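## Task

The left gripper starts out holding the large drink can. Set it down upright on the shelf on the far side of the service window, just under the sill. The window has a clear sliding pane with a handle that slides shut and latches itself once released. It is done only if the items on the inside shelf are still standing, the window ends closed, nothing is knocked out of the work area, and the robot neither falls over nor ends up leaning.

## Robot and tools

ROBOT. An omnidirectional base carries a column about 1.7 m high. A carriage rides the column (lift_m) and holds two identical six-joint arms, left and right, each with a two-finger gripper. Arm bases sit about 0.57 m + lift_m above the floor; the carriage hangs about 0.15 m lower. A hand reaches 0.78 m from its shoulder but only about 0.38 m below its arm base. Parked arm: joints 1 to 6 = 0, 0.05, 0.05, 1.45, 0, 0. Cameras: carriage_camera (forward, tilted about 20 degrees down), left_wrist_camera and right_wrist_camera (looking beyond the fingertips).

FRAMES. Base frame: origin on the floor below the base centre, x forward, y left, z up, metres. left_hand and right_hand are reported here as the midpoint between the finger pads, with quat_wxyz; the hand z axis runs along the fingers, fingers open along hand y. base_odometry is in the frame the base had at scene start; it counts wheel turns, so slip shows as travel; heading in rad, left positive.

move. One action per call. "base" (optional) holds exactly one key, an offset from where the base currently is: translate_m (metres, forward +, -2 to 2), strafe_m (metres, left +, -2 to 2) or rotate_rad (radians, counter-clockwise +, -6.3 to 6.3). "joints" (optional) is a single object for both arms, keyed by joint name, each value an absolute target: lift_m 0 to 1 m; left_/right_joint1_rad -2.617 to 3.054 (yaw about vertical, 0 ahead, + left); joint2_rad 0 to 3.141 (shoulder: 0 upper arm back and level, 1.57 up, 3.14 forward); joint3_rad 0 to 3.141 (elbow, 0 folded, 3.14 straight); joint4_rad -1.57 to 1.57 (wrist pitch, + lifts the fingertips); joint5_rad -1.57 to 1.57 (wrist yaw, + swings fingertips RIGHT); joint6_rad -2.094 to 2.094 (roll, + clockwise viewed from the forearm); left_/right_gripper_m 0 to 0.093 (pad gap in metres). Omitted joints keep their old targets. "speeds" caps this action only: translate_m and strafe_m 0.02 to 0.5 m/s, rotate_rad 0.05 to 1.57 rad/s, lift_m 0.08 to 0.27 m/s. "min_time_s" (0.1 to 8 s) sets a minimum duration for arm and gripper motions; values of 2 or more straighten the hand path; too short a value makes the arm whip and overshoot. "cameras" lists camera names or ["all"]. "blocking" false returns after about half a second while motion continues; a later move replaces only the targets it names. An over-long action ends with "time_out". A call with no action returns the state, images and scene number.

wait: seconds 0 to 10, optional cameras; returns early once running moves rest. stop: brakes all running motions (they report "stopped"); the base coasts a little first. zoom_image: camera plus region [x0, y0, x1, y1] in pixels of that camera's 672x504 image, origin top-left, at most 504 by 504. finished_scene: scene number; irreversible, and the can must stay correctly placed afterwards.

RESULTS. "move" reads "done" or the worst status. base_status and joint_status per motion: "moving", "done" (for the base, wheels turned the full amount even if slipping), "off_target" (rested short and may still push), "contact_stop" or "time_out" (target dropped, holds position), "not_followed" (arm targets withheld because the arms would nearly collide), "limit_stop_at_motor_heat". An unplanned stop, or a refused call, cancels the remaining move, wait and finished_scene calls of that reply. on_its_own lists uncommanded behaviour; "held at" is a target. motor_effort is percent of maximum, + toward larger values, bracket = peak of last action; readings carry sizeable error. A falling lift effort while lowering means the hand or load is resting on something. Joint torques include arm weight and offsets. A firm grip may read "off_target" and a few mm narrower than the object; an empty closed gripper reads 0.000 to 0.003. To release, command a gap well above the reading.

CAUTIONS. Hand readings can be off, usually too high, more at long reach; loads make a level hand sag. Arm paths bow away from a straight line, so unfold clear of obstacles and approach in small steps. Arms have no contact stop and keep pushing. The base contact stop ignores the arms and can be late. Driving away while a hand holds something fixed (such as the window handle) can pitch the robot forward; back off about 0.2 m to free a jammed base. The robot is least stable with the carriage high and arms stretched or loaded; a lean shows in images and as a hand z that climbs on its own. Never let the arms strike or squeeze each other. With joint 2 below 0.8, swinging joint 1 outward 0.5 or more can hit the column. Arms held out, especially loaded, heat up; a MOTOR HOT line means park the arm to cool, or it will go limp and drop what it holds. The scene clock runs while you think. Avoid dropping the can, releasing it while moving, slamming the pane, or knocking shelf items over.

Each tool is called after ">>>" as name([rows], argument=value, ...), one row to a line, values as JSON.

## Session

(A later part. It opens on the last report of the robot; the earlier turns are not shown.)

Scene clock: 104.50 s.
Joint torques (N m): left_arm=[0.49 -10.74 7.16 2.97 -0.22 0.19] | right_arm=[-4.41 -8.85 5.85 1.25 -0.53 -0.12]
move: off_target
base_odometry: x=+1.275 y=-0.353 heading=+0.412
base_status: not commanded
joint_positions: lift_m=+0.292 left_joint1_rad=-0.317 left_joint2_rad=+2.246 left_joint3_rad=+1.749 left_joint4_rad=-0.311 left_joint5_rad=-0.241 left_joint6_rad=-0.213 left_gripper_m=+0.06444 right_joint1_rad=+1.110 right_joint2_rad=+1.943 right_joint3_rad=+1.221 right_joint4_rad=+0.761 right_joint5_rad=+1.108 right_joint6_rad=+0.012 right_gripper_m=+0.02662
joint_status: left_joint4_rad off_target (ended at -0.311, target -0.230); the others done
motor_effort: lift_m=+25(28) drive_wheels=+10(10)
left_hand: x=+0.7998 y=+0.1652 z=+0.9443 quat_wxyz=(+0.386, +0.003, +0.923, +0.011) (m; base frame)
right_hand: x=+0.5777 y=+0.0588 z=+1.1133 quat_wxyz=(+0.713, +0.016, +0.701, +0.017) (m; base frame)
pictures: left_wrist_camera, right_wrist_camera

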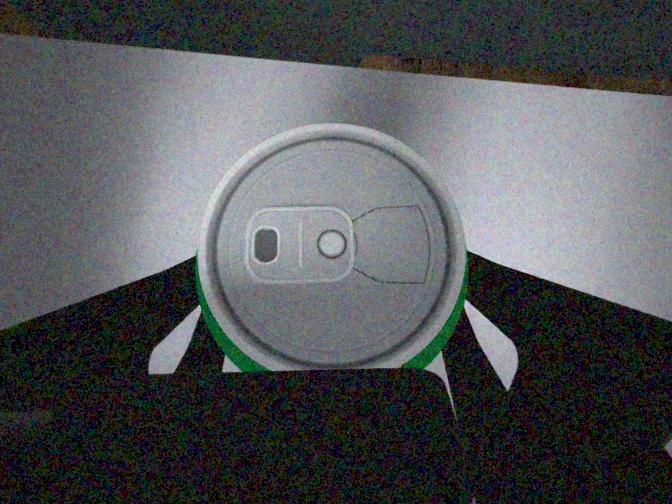

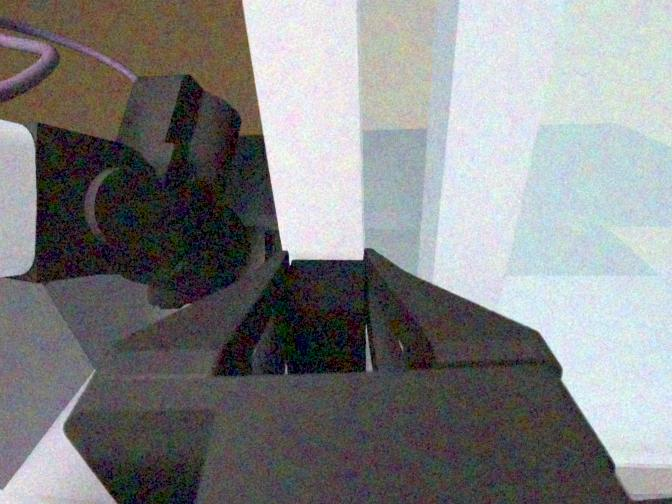

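>>> move(joints={"left_joint2_rad":2.255,"left_joint3_rad":1.725,"left_joint4_rad":-0.185}, min_time_s=2)

>>> move(joints={"left_joint2_rad":2.265,"left_joint3_rad":1.69,"left_joint4_rad":-0.14}, min_time_s=2)

>>> move(joints={"left_joint2_rad":2.275,"left_joint3_rad":1.66,"left_joint4_rad":-0.10}, min_time_s=2, cameras=["left_wrist_camera"])

Scene clock: 110.60 s.
Joint torques (N m): left_arm=[0.55 -10.69 7.21 2.98 -0.2 0.22] | right_arm=[-4.41 -8.88 5.86 1.25 -0.53 -0.12]
move: off_target
base_odometry: x=+1.275 y=-0.353 heading=+0.412
base_status: not commanded
joint_positions: lift_m=+0.292 left_joint1_rad=-0.317 left_joint2_rad=+2.257 left_joint3_rad=+1.714 left_joint4_rad=-0.266 left_joint5_rad=-0.241 left_joint6_rad=-0.213 left_gripper_m=+0.06444 right_joint1_rad=+1.110 right_joint2_rad=+1.943 right_joint3_rad=+1.221 right_joint4_rad=+0.761 right_joint5_rad=+1.108 right_joint6_rad=+0.012 right_gripper_m=+0.02662
joint_status: left_joint4_rad off_target (ended at -0.266, target -0.185); the others done
motor_effort: lift_m=+24(28) drive_wheels=+10(10)
left_hand: x=+0.7989 y=+0.1655 z=+0.9317 quat_wxyz=(+0.386, +0.003, +0.923, +0.011) (m; base frame)
right_hand: x=+0.5777 y=+0.0588 z=+1.1133 quat_wxyz=(+0.713, +0.016, +0.701, +0.017) (m; base frame)
pictures: none

Scene clock: 112.90 s.
Joint torques (N m): left_arm=[0.57 -10.7 7.04 3.01 -0.2 0.22] | right_arm=[-4.41 -8.87 5.85 1.25 -0.53 -0.12]
move: off_target
base_odometry: x=+1.275 y=-0.353 heading=+0.412
base_status: not commanded
joint_positions: lift_m=+0.292 left_joint1_rad=-0.317 left_joint2_rad=+2.266 left_joint3_rad=+1.679 left_joint4_rad=-0.221 left_joint5_rad=-0.241 left_joint6_rad=-0.213 left_gripper_m=+0.06444 right_joint1_rad=+1.110 right_joint2_rad=+1.943 right_joint3_rad=+1.221 right_joint4_rad=+0.761 right_joint5_rad=+1.108 right_joint6_rad=+0.012 right_gripper_m=+0.02662
joint_status: left_joint4_rad off_target (ended at -0.221, target -0.140); the others done
motor_effort: lift_m=+27(28) drive_wheels=+10(10)
left_hand: x=+0.7974 y=+0.1660 z=+0.9200 quat_wxyz=(+0.386, +0.003, +0.922, +0.011) (m; base frame)
right_hand: x=+0.5777 y=+0.0588 z=+1.1133 quat_wxyz=(+0.713, +0.016, +0.701, +0.017) (m; base frame)
pictures: none

Scene clock: 115.20 s.
Joint torques (N m): left_arm=[0.55 -10.55 6.8 2.93 -0.19 0.21] | right_arm=[-4.42 -8.88 5.86 1.25 -0.53 -0.12]
move: off_target
base_odometry: x=+1.275 y=-0.353 heading=+0.412
base_status: not commanded
joint_positions: lift_m=+0.292 left_joint1_rad=-0.317 left_joint2_rad=+2.273 left_joint3_rad=+1.651 left_joint4_rad=-0.175 left_joint5_rad=-0.241 left_joint6_rad=-0.213 left_gripper_m=+0.06444 right_joint1_rad=+1.110 right_joint2_rad=+1.943 right_joint3_rad=+1.221 right_joint4_rad=+0.761 right_joint5_rad=+1.108 right_joint6_rad=+0.012 right_gripper_m=+0.02662
joint_status: left_joint4_rad off_target (ended at -0.175, target -0.100); the others done
motor_effort: lift_m=+26(29) drive_wheels=+10(10)
left_hand: x=+0.7975 y=+0.1660 z=+0.9122 quat_wxyz=(+0.391, +0.003, +0.920, +0.010) (m; base frame)
right_hand: x=+0.5777 y=+0.0588 z=+1.1133 quat_wxyz=(+0.713, +0.016, +0.701, +0.017) (m; base frame)
pictures: left_wrist_camera

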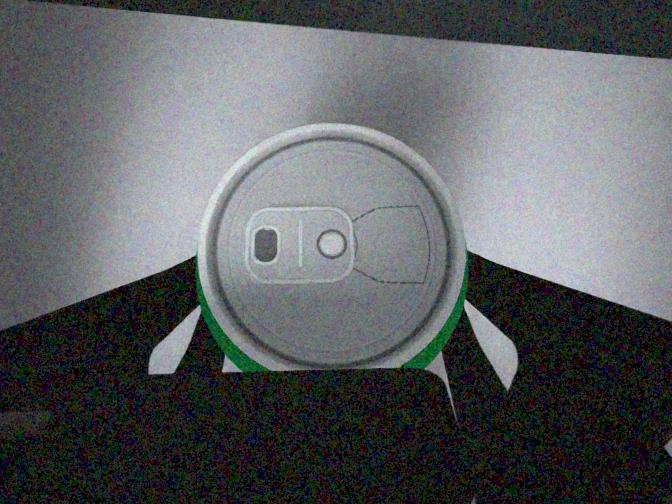

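Contact starting. One more small step, then check.

>>> move(joints={"left_joint2_rad":2.28,"left_joint3_rad":1.635,"left_joint4_rad":-0.08}, min_time_s=2)

>>> move(joints={"left_joint2_rad":2.282,"left_joint3_rad":1.62,"left_joint4_rad":-0.095}, min_time_s=2)

Scene clock: 122.30 s.
Joint torques (N m): left_arm=[0.58 -10.1 6.26 2.74 -0.21 0.2] | right_arm=[-4.41 -8.88 5.87 1.25 -0.53 -0.12]
move: off_target
base_odometry: x=+1.275 y=-0.353 heading=+0.412
base_status: not commanded
joint_positions: lift_m=+0.292 left_joint1_rad=-0.317 left_joint2_rad=+2.273 left_joint3_rad=+1.632 left_joint4_rad=-0.135 left_joint5_rad=-0.241 left_joint6_rad=-0.213 left_gripper_m=+0.06444 right_joint1_rad=+1.110 right_joint2_rad=+1.943 right_joint3_rad=+1.221 right_joint4_rad=+0.761 right_joint5_rad=+1.108 right_joint6_rad=+0.012 right_gripper_m=+0.02662
joint_status: left_joint4_rad off_target (ended at -0.135, target -0.080); the others done
motor_effort: lift_m=+25(27) drive_wheels=+10(10)
left_hand: x=+0.7992 y=+0.1654 z=+0.9113 quat_wxyz=(+0.400, +0.001, +0.917, +0.007) (m; base frame)
right_hand: x=+0.5777 y=+0.0588 z=+1.1133 quat_wxyz=(+0.713, +0.016, +0.701, +0.017) (m; base frame)
pictures: none

Scene clock: 124.60 s.
Joint torques (N m): left_arm=[0.57 -9.87 5.71 2.44 -0.2 0.21] | right_arm=[-4.42 -8.9 5.86 1.25 -0.53 -0.11]
move: done
base_odometry: x=+1.275 y=-0.353 heading=+0.412
base_status: not commanded
joint_positions: lift_m=+0.292 left_joint1_rad=-0.317 left_joint2_rad=+2.273 left_joint3_rad=+1.624 left_joint4_rad=-0.122 left_joint5_rad=-0.241 left_joint6_rad=-0.213 left_gripper_m=+0.06444 right_joint1_rad=+1.110 right_joint2_rad=+1.943 right_joint3_rad=+1.221 right_joint4_rad=+0.761 right_joint5_rad=+1.108 right_joint6_rad=+0.012 right_gripper_m=+0.02662
joint_status: all done
motor_effort: lift_m=+25(28) drive_wheels=+10(10)
left_hand: x=+0.7992 y=+0.1654 z=+0.9104 quat_wxyz=(+0.402, +0.001, +0.916, +0.006) (m; base frame)
right_hand: x=+0.5777 y=+0.0588 z=+1.1133 quat_wxyz=(+0.713, +0.016, +0.701, +0.017) (m; base frame)
pictures: none

>>> move(joints={"left_gripper_m":0.073}, min_time_s=2, cameras=["left_wrist_camera"])

>>> move(joints={"left_gripper_m":0.084}, min_time_s=1, cameras=["left_wrist_camera"])

Scene clock: 131.27 s.
Joint torques (N m): left_arm=[0.54 -9.95 5.57 2.33 -0.19 0.21] | right_arm=[-4.41 -8.87 5.86 1.25 -0.53 -0.11]
move: done
base_odometry: x=+1.275 y=-0.353 heading=+0.412
base_status: not commanded
joint_positions: lift_m=+0.292 left_joint1_rad=-0.317 left_joint2_rad=+2.273 left_joint3_rad=+1.624 left_joint4_rad=-0.110 left_joint5_rad=-0.241 left_joint6_rad=-0.213 left_gripper_m=+0.07295 right_joint1_rad=+1.110 right_joint2_rad=+1.943 right_joint3_rad=+1.221 right_joint4_rad=+0.761 right_joint5_rad=+1.108 right_joint6_rad=+0.012 right_gripper_m=+0.02662
joint_status: all done
motor_effort: lift_m=+26(28) drive_wheels=+10(10)
left_hand: x=+0.8011 y=+0.1648 z=+0.9124 quat_wxyz=(+0.407, +0.000, +0.913, +0.004) (m; base frame)
right_hand: x=+0.5777 y=+0.0588 z=+1.1133 quat_wxyz=(+0.713, +0.016, +0.701, +0.017) (m; base frame)
pictures: left_wrist_camera

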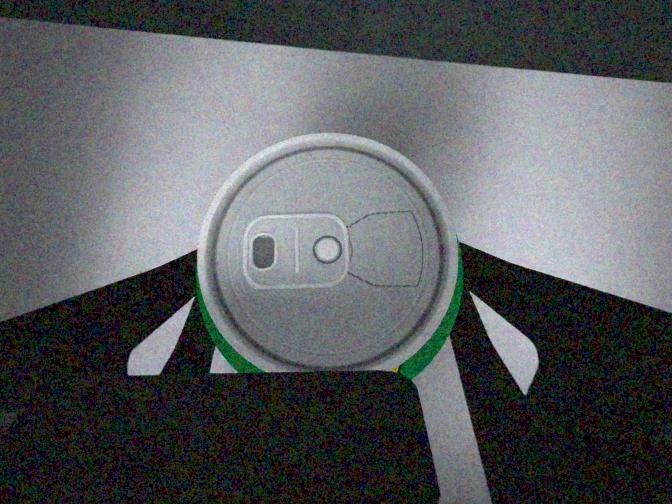

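Scene clock: 132.53 s.
Joint torques (N m): left_arm=[0.51 -9.87 5.64 2.31 -0.18 0.2] | right_arm=[-4.42 -8.87 5.86 1.25 -0.53 -0.12]
move: done
base_odometry: x=+1.275 y=-0.353 heading=+0.412
base_status: not commanded
joint_positions: lift_m=+0.292 left_joint1_rad=-0.317 left_joint2_rad=+2.273 left_joint3_rad=+1.624 left_joint4_rad=-0.110 left_joint5_rad=-0.241 left_joint6_rad=-0.212 left_gripper_m=+0.08392 right_joint1_rad=+1.110 right_joint2_rad=+1.943 right_joint3_rad=+1.221 right_joint4_rad=+0.761 right_joint5_rad=+1.108 right_joint6_rad=+0.012 right_gripper_m=+0.02662
joint_status: all done
motor_effort: lift_m=+26(28) drive_wheels=+10(10)
left_hand: x=+0.8011 y=+0.1648 z=+0.9124 quat_wxyz=(+0.407, +0.000, +0.913, +0.004) (m; base frame)
right_hand: x=+0.5777 y=+0.0588 z=+1.1133 quat_wxyz=(+0.713, +0.016, +0.701, +0.017) (m; base frame)
pictures: left_wrist_camera

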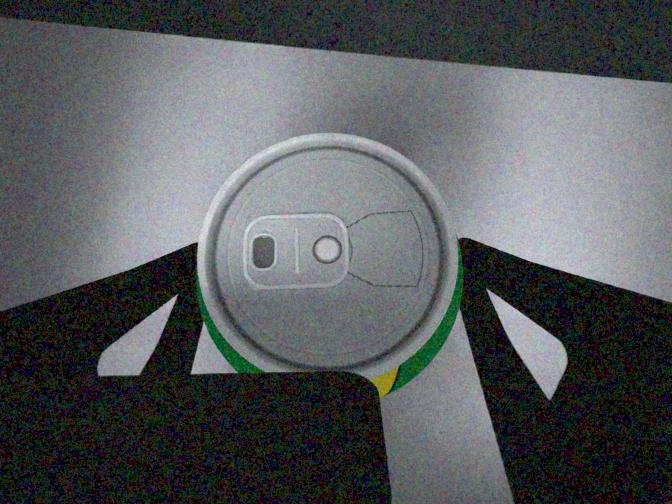

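>>> move(joints={"left_joint1_rad":-0.33,"left_joint2_rad":2.06,"left_joint3_rad":1.55,"left_joint4_rad":-0.26}, min_time_s=2.5, cameras=["left_wrist_camera"])

Scene clock: 138.43 s.
Joint torques (N m): left_arm=[-0.77 -13.57 5.75 2.05 -0.21 0.19] | right_arm=[-4.42 -8.87 5.86 1.25 -0.53 -0.12]
move: done
base_odometry: x=+1.275 y=-0.353 heading=+0.412
base_status: not commanded
joint_positions: lift_m=+0.292 left_joint1_rad=-0.323 left_joint2_rad=+2.109 left_joint3_rad=+1.555 left_joint4_rad=-0.258 left_joint5_rad=-0.241 left_joint6_rad=-0.212 left_gripper_m=+0.08392 right_joint1_rad=+1.110 right_joint2_rad=+1.943 right_joint3_rad=+1.221 right_joint4_rad=+0.761 right_joint5_rad=+1.108 right_joint6_rad=+0.012 right_gripper_m=+0.02662
joint_status: all done
motor_effort: lift_m=+25(28) drive_wheels=+10(10)
left_hand: x=+0.7663 y=+0.1731 z=+0.9508 quat_wxyz=(+0.384, +0.006, +0.923, +0.011) (m; base frame)
right_hand: x=+0.5777 y=+0.0588 z=+1.1133 quat_wxyz=(+0.713, +0.016, +0.701, +0.017) (m; base frame)
pictures: left_wrist_camera

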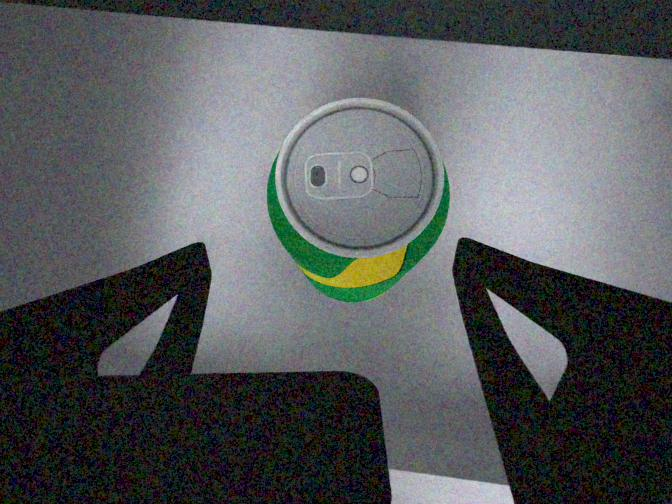

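Standing. Continue out (gripper narrowed once clear).

>>> move(joints={"left_joint1_rad":-0.4,"left_joint2_rad":1.815,"left_joint3_rad":1.58,"left_joint4_rad":-0.45,"left_joint5_rad":-0.31,"left_joint6_rad":-0.26}, min_time_s=2.5)

>>> move(joints={"left_joint1_rad":-0.5,"left_joint2_rad":1.29,"left_joint3_rad":1.1,"left_joint4_rad":-0.47,"left_joint5_rad":-0.39,"left_joint6_rad":-0.34,"left_gripper_m":0.03}, min_time_s=2.5)

>>> move(joints={"left_joint1_rad":0,"left_joint2_rad":0.9,"left_joint3_rad":1.78,"left_joint4_rad":-1.5,"left_joint5_rad":0,"left_joint6_rad":0}, min_time_s=2.5)

>>> move(base={"strafe_m": 0.237}, speeds={"strafe_m":0.08}, cameras=["all"])

Scene clock: 146.50 s.
Joint torques (N m): left_arm=[-0.85 -11.44 8.57 2.15 -0.4 -0.1] | right_arm=[-4.41 -8.88 5.86 1.25 -0.53 -0.11]
move: done
base_odometry: x=+1.275 y=-0.353 heading=+0.412
base_status: not commanded
joint_positions: lift_m=+0.292 left_joint1_rad=-0.393 left_joint2_rad=+1.857 left_joint3_rad=+1.555 left_joint4_rad=-0.448 left_joint5_rad=-0.294 left_joint6_rad=-0.247 left_gripper_m=+0.08392 right_joint1_rad=+1.110 right_joint2_rad=+1.943 right_joint3_rad=+1.221 right_joint4_rad=+0.761 right_joint5_rad=+1.108 right_joint6_rad=+0.012 right_gripper_m=+0.02662
joint_status: all done
motor_effort: lift_m=+26(28) drive_wheels=+10(10)
left_hand: x=+0.7216 y=+0.1587 z=+1.0519 quat_wxyz=(+0.417, +0.008, +0.909, +0.004) (m; base frame)
right_hand: x=+0.5777 y=+0.0588 z=+1.1133 quat_wxyz=(+0.713, +0.016, +0.701, +0.017) (m; base frame)
pictures: none

Scene clock: 149.30 s.
Joint torques (N m): left_arm=[-0.91 -6.11 6.02 2.21 -0.42 -0.07] | right_arm=[-4.41 -8.87 5.85 1.25 -0.53 -0.12]
move: done
base_odometry: x=+1.275 y=-0.353 heading=+0.412
base_status: not commanded
joint_positions: lift_m=+0.292 left_joint1_rad=-0.493 left_joint2_rad=+1.314 left_joint3_rad=+1.105 left_joint4_rad=-0.470 left_joint5_rad=-0.375 left_joint6_rad=-0.327 left_gripper_m=+0.03008 right_joint1_rad=+1.110 right_joint2_rad=+1.943 right_joint3_rad=+1.221 right_joint4_rad=+0.761 right_joint5_rad=+1.108 right_joint6_rad=+0.012 right_gripper_m=+0.02662
joint_status: all done
motor_effort: lift_m=+24(27) drive_wheels=+10(10)
left_hand: x=+0.5923 y=+0.1842 z=+1.0929 quat_wxyz=(+0.455, -0.007, +0.890, -0.014) (m; base frame)
right_hand: x=+0.5777 y=+0.0588 z=+1.1133 quat_wxyz=(+0.713, +0.016, +0.701, +0.017) (m; base frame)
pictures: none

Scene clock: 152.13 s.
Joint torques (N m): left_arm=[0.64 0.8 4.62 2.3 0.09 0.19] | right_arm=[-4.41 -8.88 5.86 1.25 -0.53 -0.12]
move: done
base_odometry: x=+1.275 y=-0.353 heading=+0.412
base_status: not commanded
joint_positions: lift_m=+0.292 left_joint1_rad=-0.007 left_joint2_rad=+0.906 left_joint3_rad=+1.764 left_joint4_rad=-1.498 left_joint5_rad=-0.015 left_joint6_rad=-0.013 left_gripper_m=+0.03008 right_joint1_rad=+1.110 right_joint2_rad=+1.943 right_joint3_rad=+1.221 right_joint4_rad=+0.761 right_joint5_rad=+1.108 right_joint6_rad=+0.012 right_gripper_m=+0.02662
joint_status: all done
motor_effort: lift_m=+26(28) drive_wheels=+10(10)
left_hand: x=+0.3906 y=+0.3132 z=+1.2624 quat_wxyz=(+0.449, -0.006, +0.894, +0.002) (m; base frame)
right_hand: x=+0.5777 y=+0.0588 z=+1.1132 quat_wxyz=(+0.713, +0.016, +0.701, +0.017) (m; base frame)
pictures: none

Scene clock: 155.70 s.
Joint torques (N m): left_arm=[0.62 0.99 4.53 2.34 0.05 0.2] | right_arm=[0.44 -8.77 5.83 1.61 -0.93 -0.59]
move: done
base_odometry: x=+1.180 y=-0.136 heading=+0.413
base_status: done
joint_positions: lift_m=+0.292 left_joint1_rad=-0.007 left_joint2_rad=+0.904 left_joint3_rad=+1.765 left_joint4_rad=-1.501 left_joint5_rad=-0.011 left_joint6_rad=-0.012 left_gripper_m=+0.03008 right_joint1_rad=+1.053 right_joint2_rad=+1.942 right_joint3_rad=+1.221 right_joint4_rad=+0.725 right_joint5_rad=+1.151 right_joint6_rad=+0.060 right_gripper_m=+0.02545
joint_status: not commanded
motor_effort: lift_m=+25(27) drive_wheels=+2(14)
left_hand: x=+0.3898 y=+0.3126 z=+1.2627 quat_wxyz=(+0.449, -0.005, +0.894, +0.001) (m; base frame)
right_hand: x=+0.5976 y=+0.0303 z=+1.1083 quat_wxyz=(+0.708, +0.057, +0.704, -0.012) (m; base frame)
pictures: carriage_camera, left_wrist_camera, right_wrist_camera

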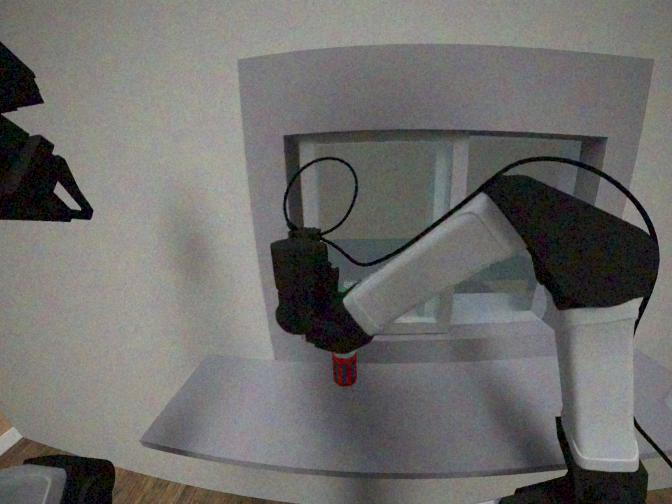

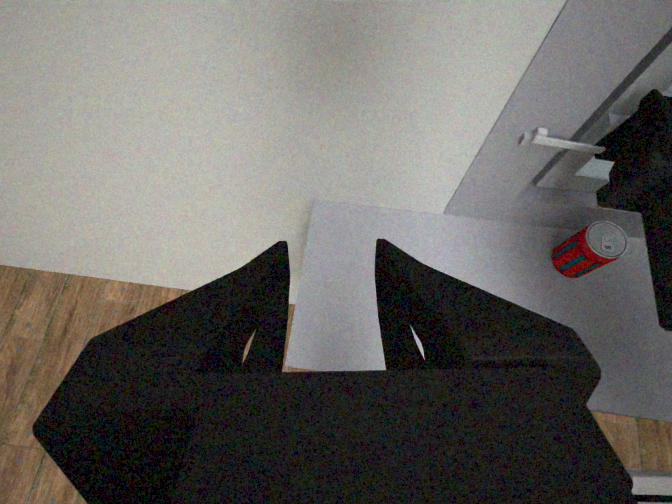

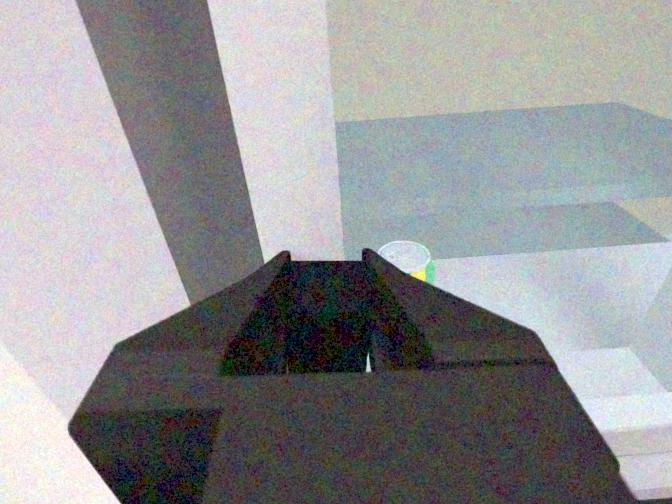

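>>> move(joints={"right_gripper_m":0.065}, min_time_s=1.5)

>>> move(base={"translate_m": -0.3}, speeds={"translate_m":0.15}, cameras=["right_wrist_camera","carriage_camera"])

>>> zoom_image(camera="right_wrist_camera", region=[180, 50, 500, 350])

Scene clock: 162.53 s.
Joint torques (N m): left_arm=[0.58 1.06 4.56 2.33 0.05 0.22] | right_arm=[0.42 -8.83 5.89 1.73 -0.2 -0.08]
move: done
base_odometry: x=+1.180 y=-0.136 heading=+0.413
base_status: not commanded
joint_positions: lift_m=+0.292 left_joint1_rad=-0.007 left_joint2_rad=+0.904 left_joint3_rad=+1.765 left_joint4_rad=-1.501 left_joint5_rad=-0.011 left_joint6_rad=-0.012 left_gripper_m=+0.03008 right_joint1_rad=+1.053 right_joint2_rad=+1.942 right_joint3_rad=+1.221 right_joint4_rad=+0.720 right_joint5_rad=+1.079 right_joint6_rad=+0.008 right_gripper_m=+0.06494
joint_status: all done
motor_effort: lift_m=+26(28) drive_wheels=+2(2)
left_hand: x=+0.3898 y=+0.3126 z=+1.2627 quat_wxyz=(+0.449, -0.005, +0.894, +0.001) (m; base frame)
right_hand: x=+0.5983 y=+0.0429 z=+1.1077 quat_wxyz=(+0.707, +0.012, +0.707, -0.006) (m; base frame)
pictures: none

Scene clock: 165.43 s.
Joint torques (N m): left_arm=[0.54 1.16 4.53 2.33 0.03 0.21] | right_arm=[0.23 -8.69 5.87 1.71 -0.09 -0.08]
move: done
base_odometry: x=+0.905 y=-0.256 heading=+0.413
base_status: done
joint_positions: lift_m=+0.292 left_joint1_rad=-0.007 left_joint2_rad=+0.903 left_joint3_rad=+1.765 left_joint4_rad=-1.502 left_joint5_rad=-0.011 left_joint6_rad=-0.012 left_gripper_m=+0.03008 right_joint1_rad=+1.055 right_joint2_rad=+1.942 right_joint3_rad=+1.221 right_joint4_rad=+0.720 right_joint5_rad=+1.067 right_joint6_rad=+0.008 right_gripper_m=+0.06496
joint_status: not commanded
motor_effort: lift_m=+26(28) drive_wheels=-2(8)
left_hand: x=+0.3893 y=+0.3126 z=+1.2626 quat_wxyz=(+0.449, -0.005, +0.894, +0.001) (m; base frame)
right_hand: x=+0.5976 y=+0.0457 z=+1.1077 quat_wxyz=(+0.707, +0.007, +0.707, -0.001) (m; base frame)
pictures: carriage_camera, right_wrist_camera

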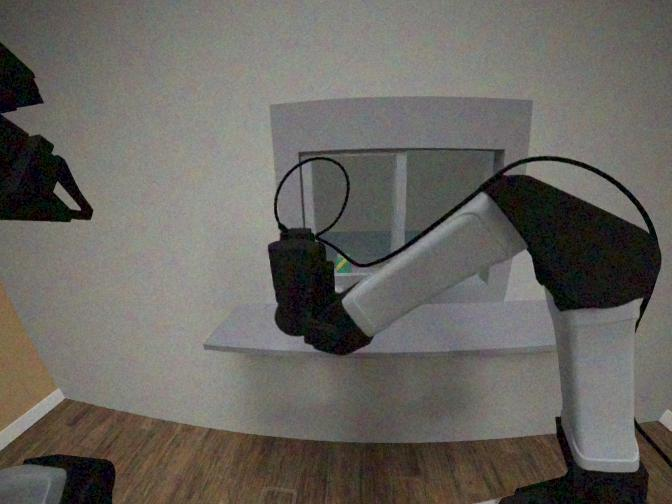

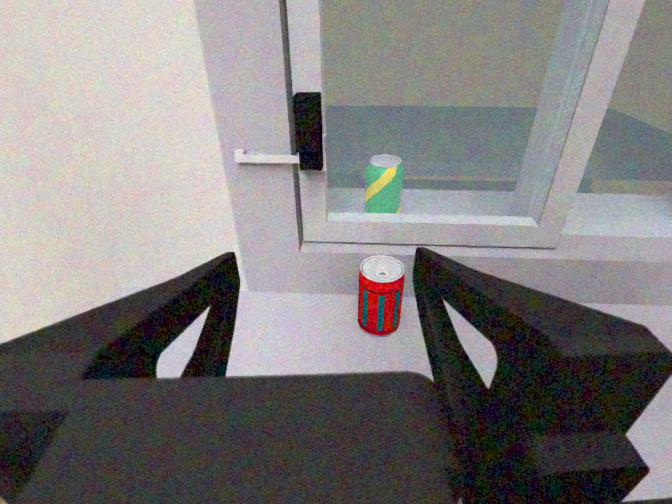

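Scaled by 1.575 from the camera's 672x504 image, which has a finer 960x720 frame.

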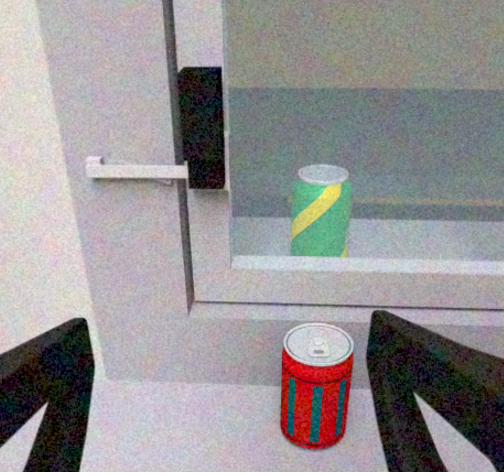

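>>> finished_scene(scene=2)

The scene is finished: the task was done.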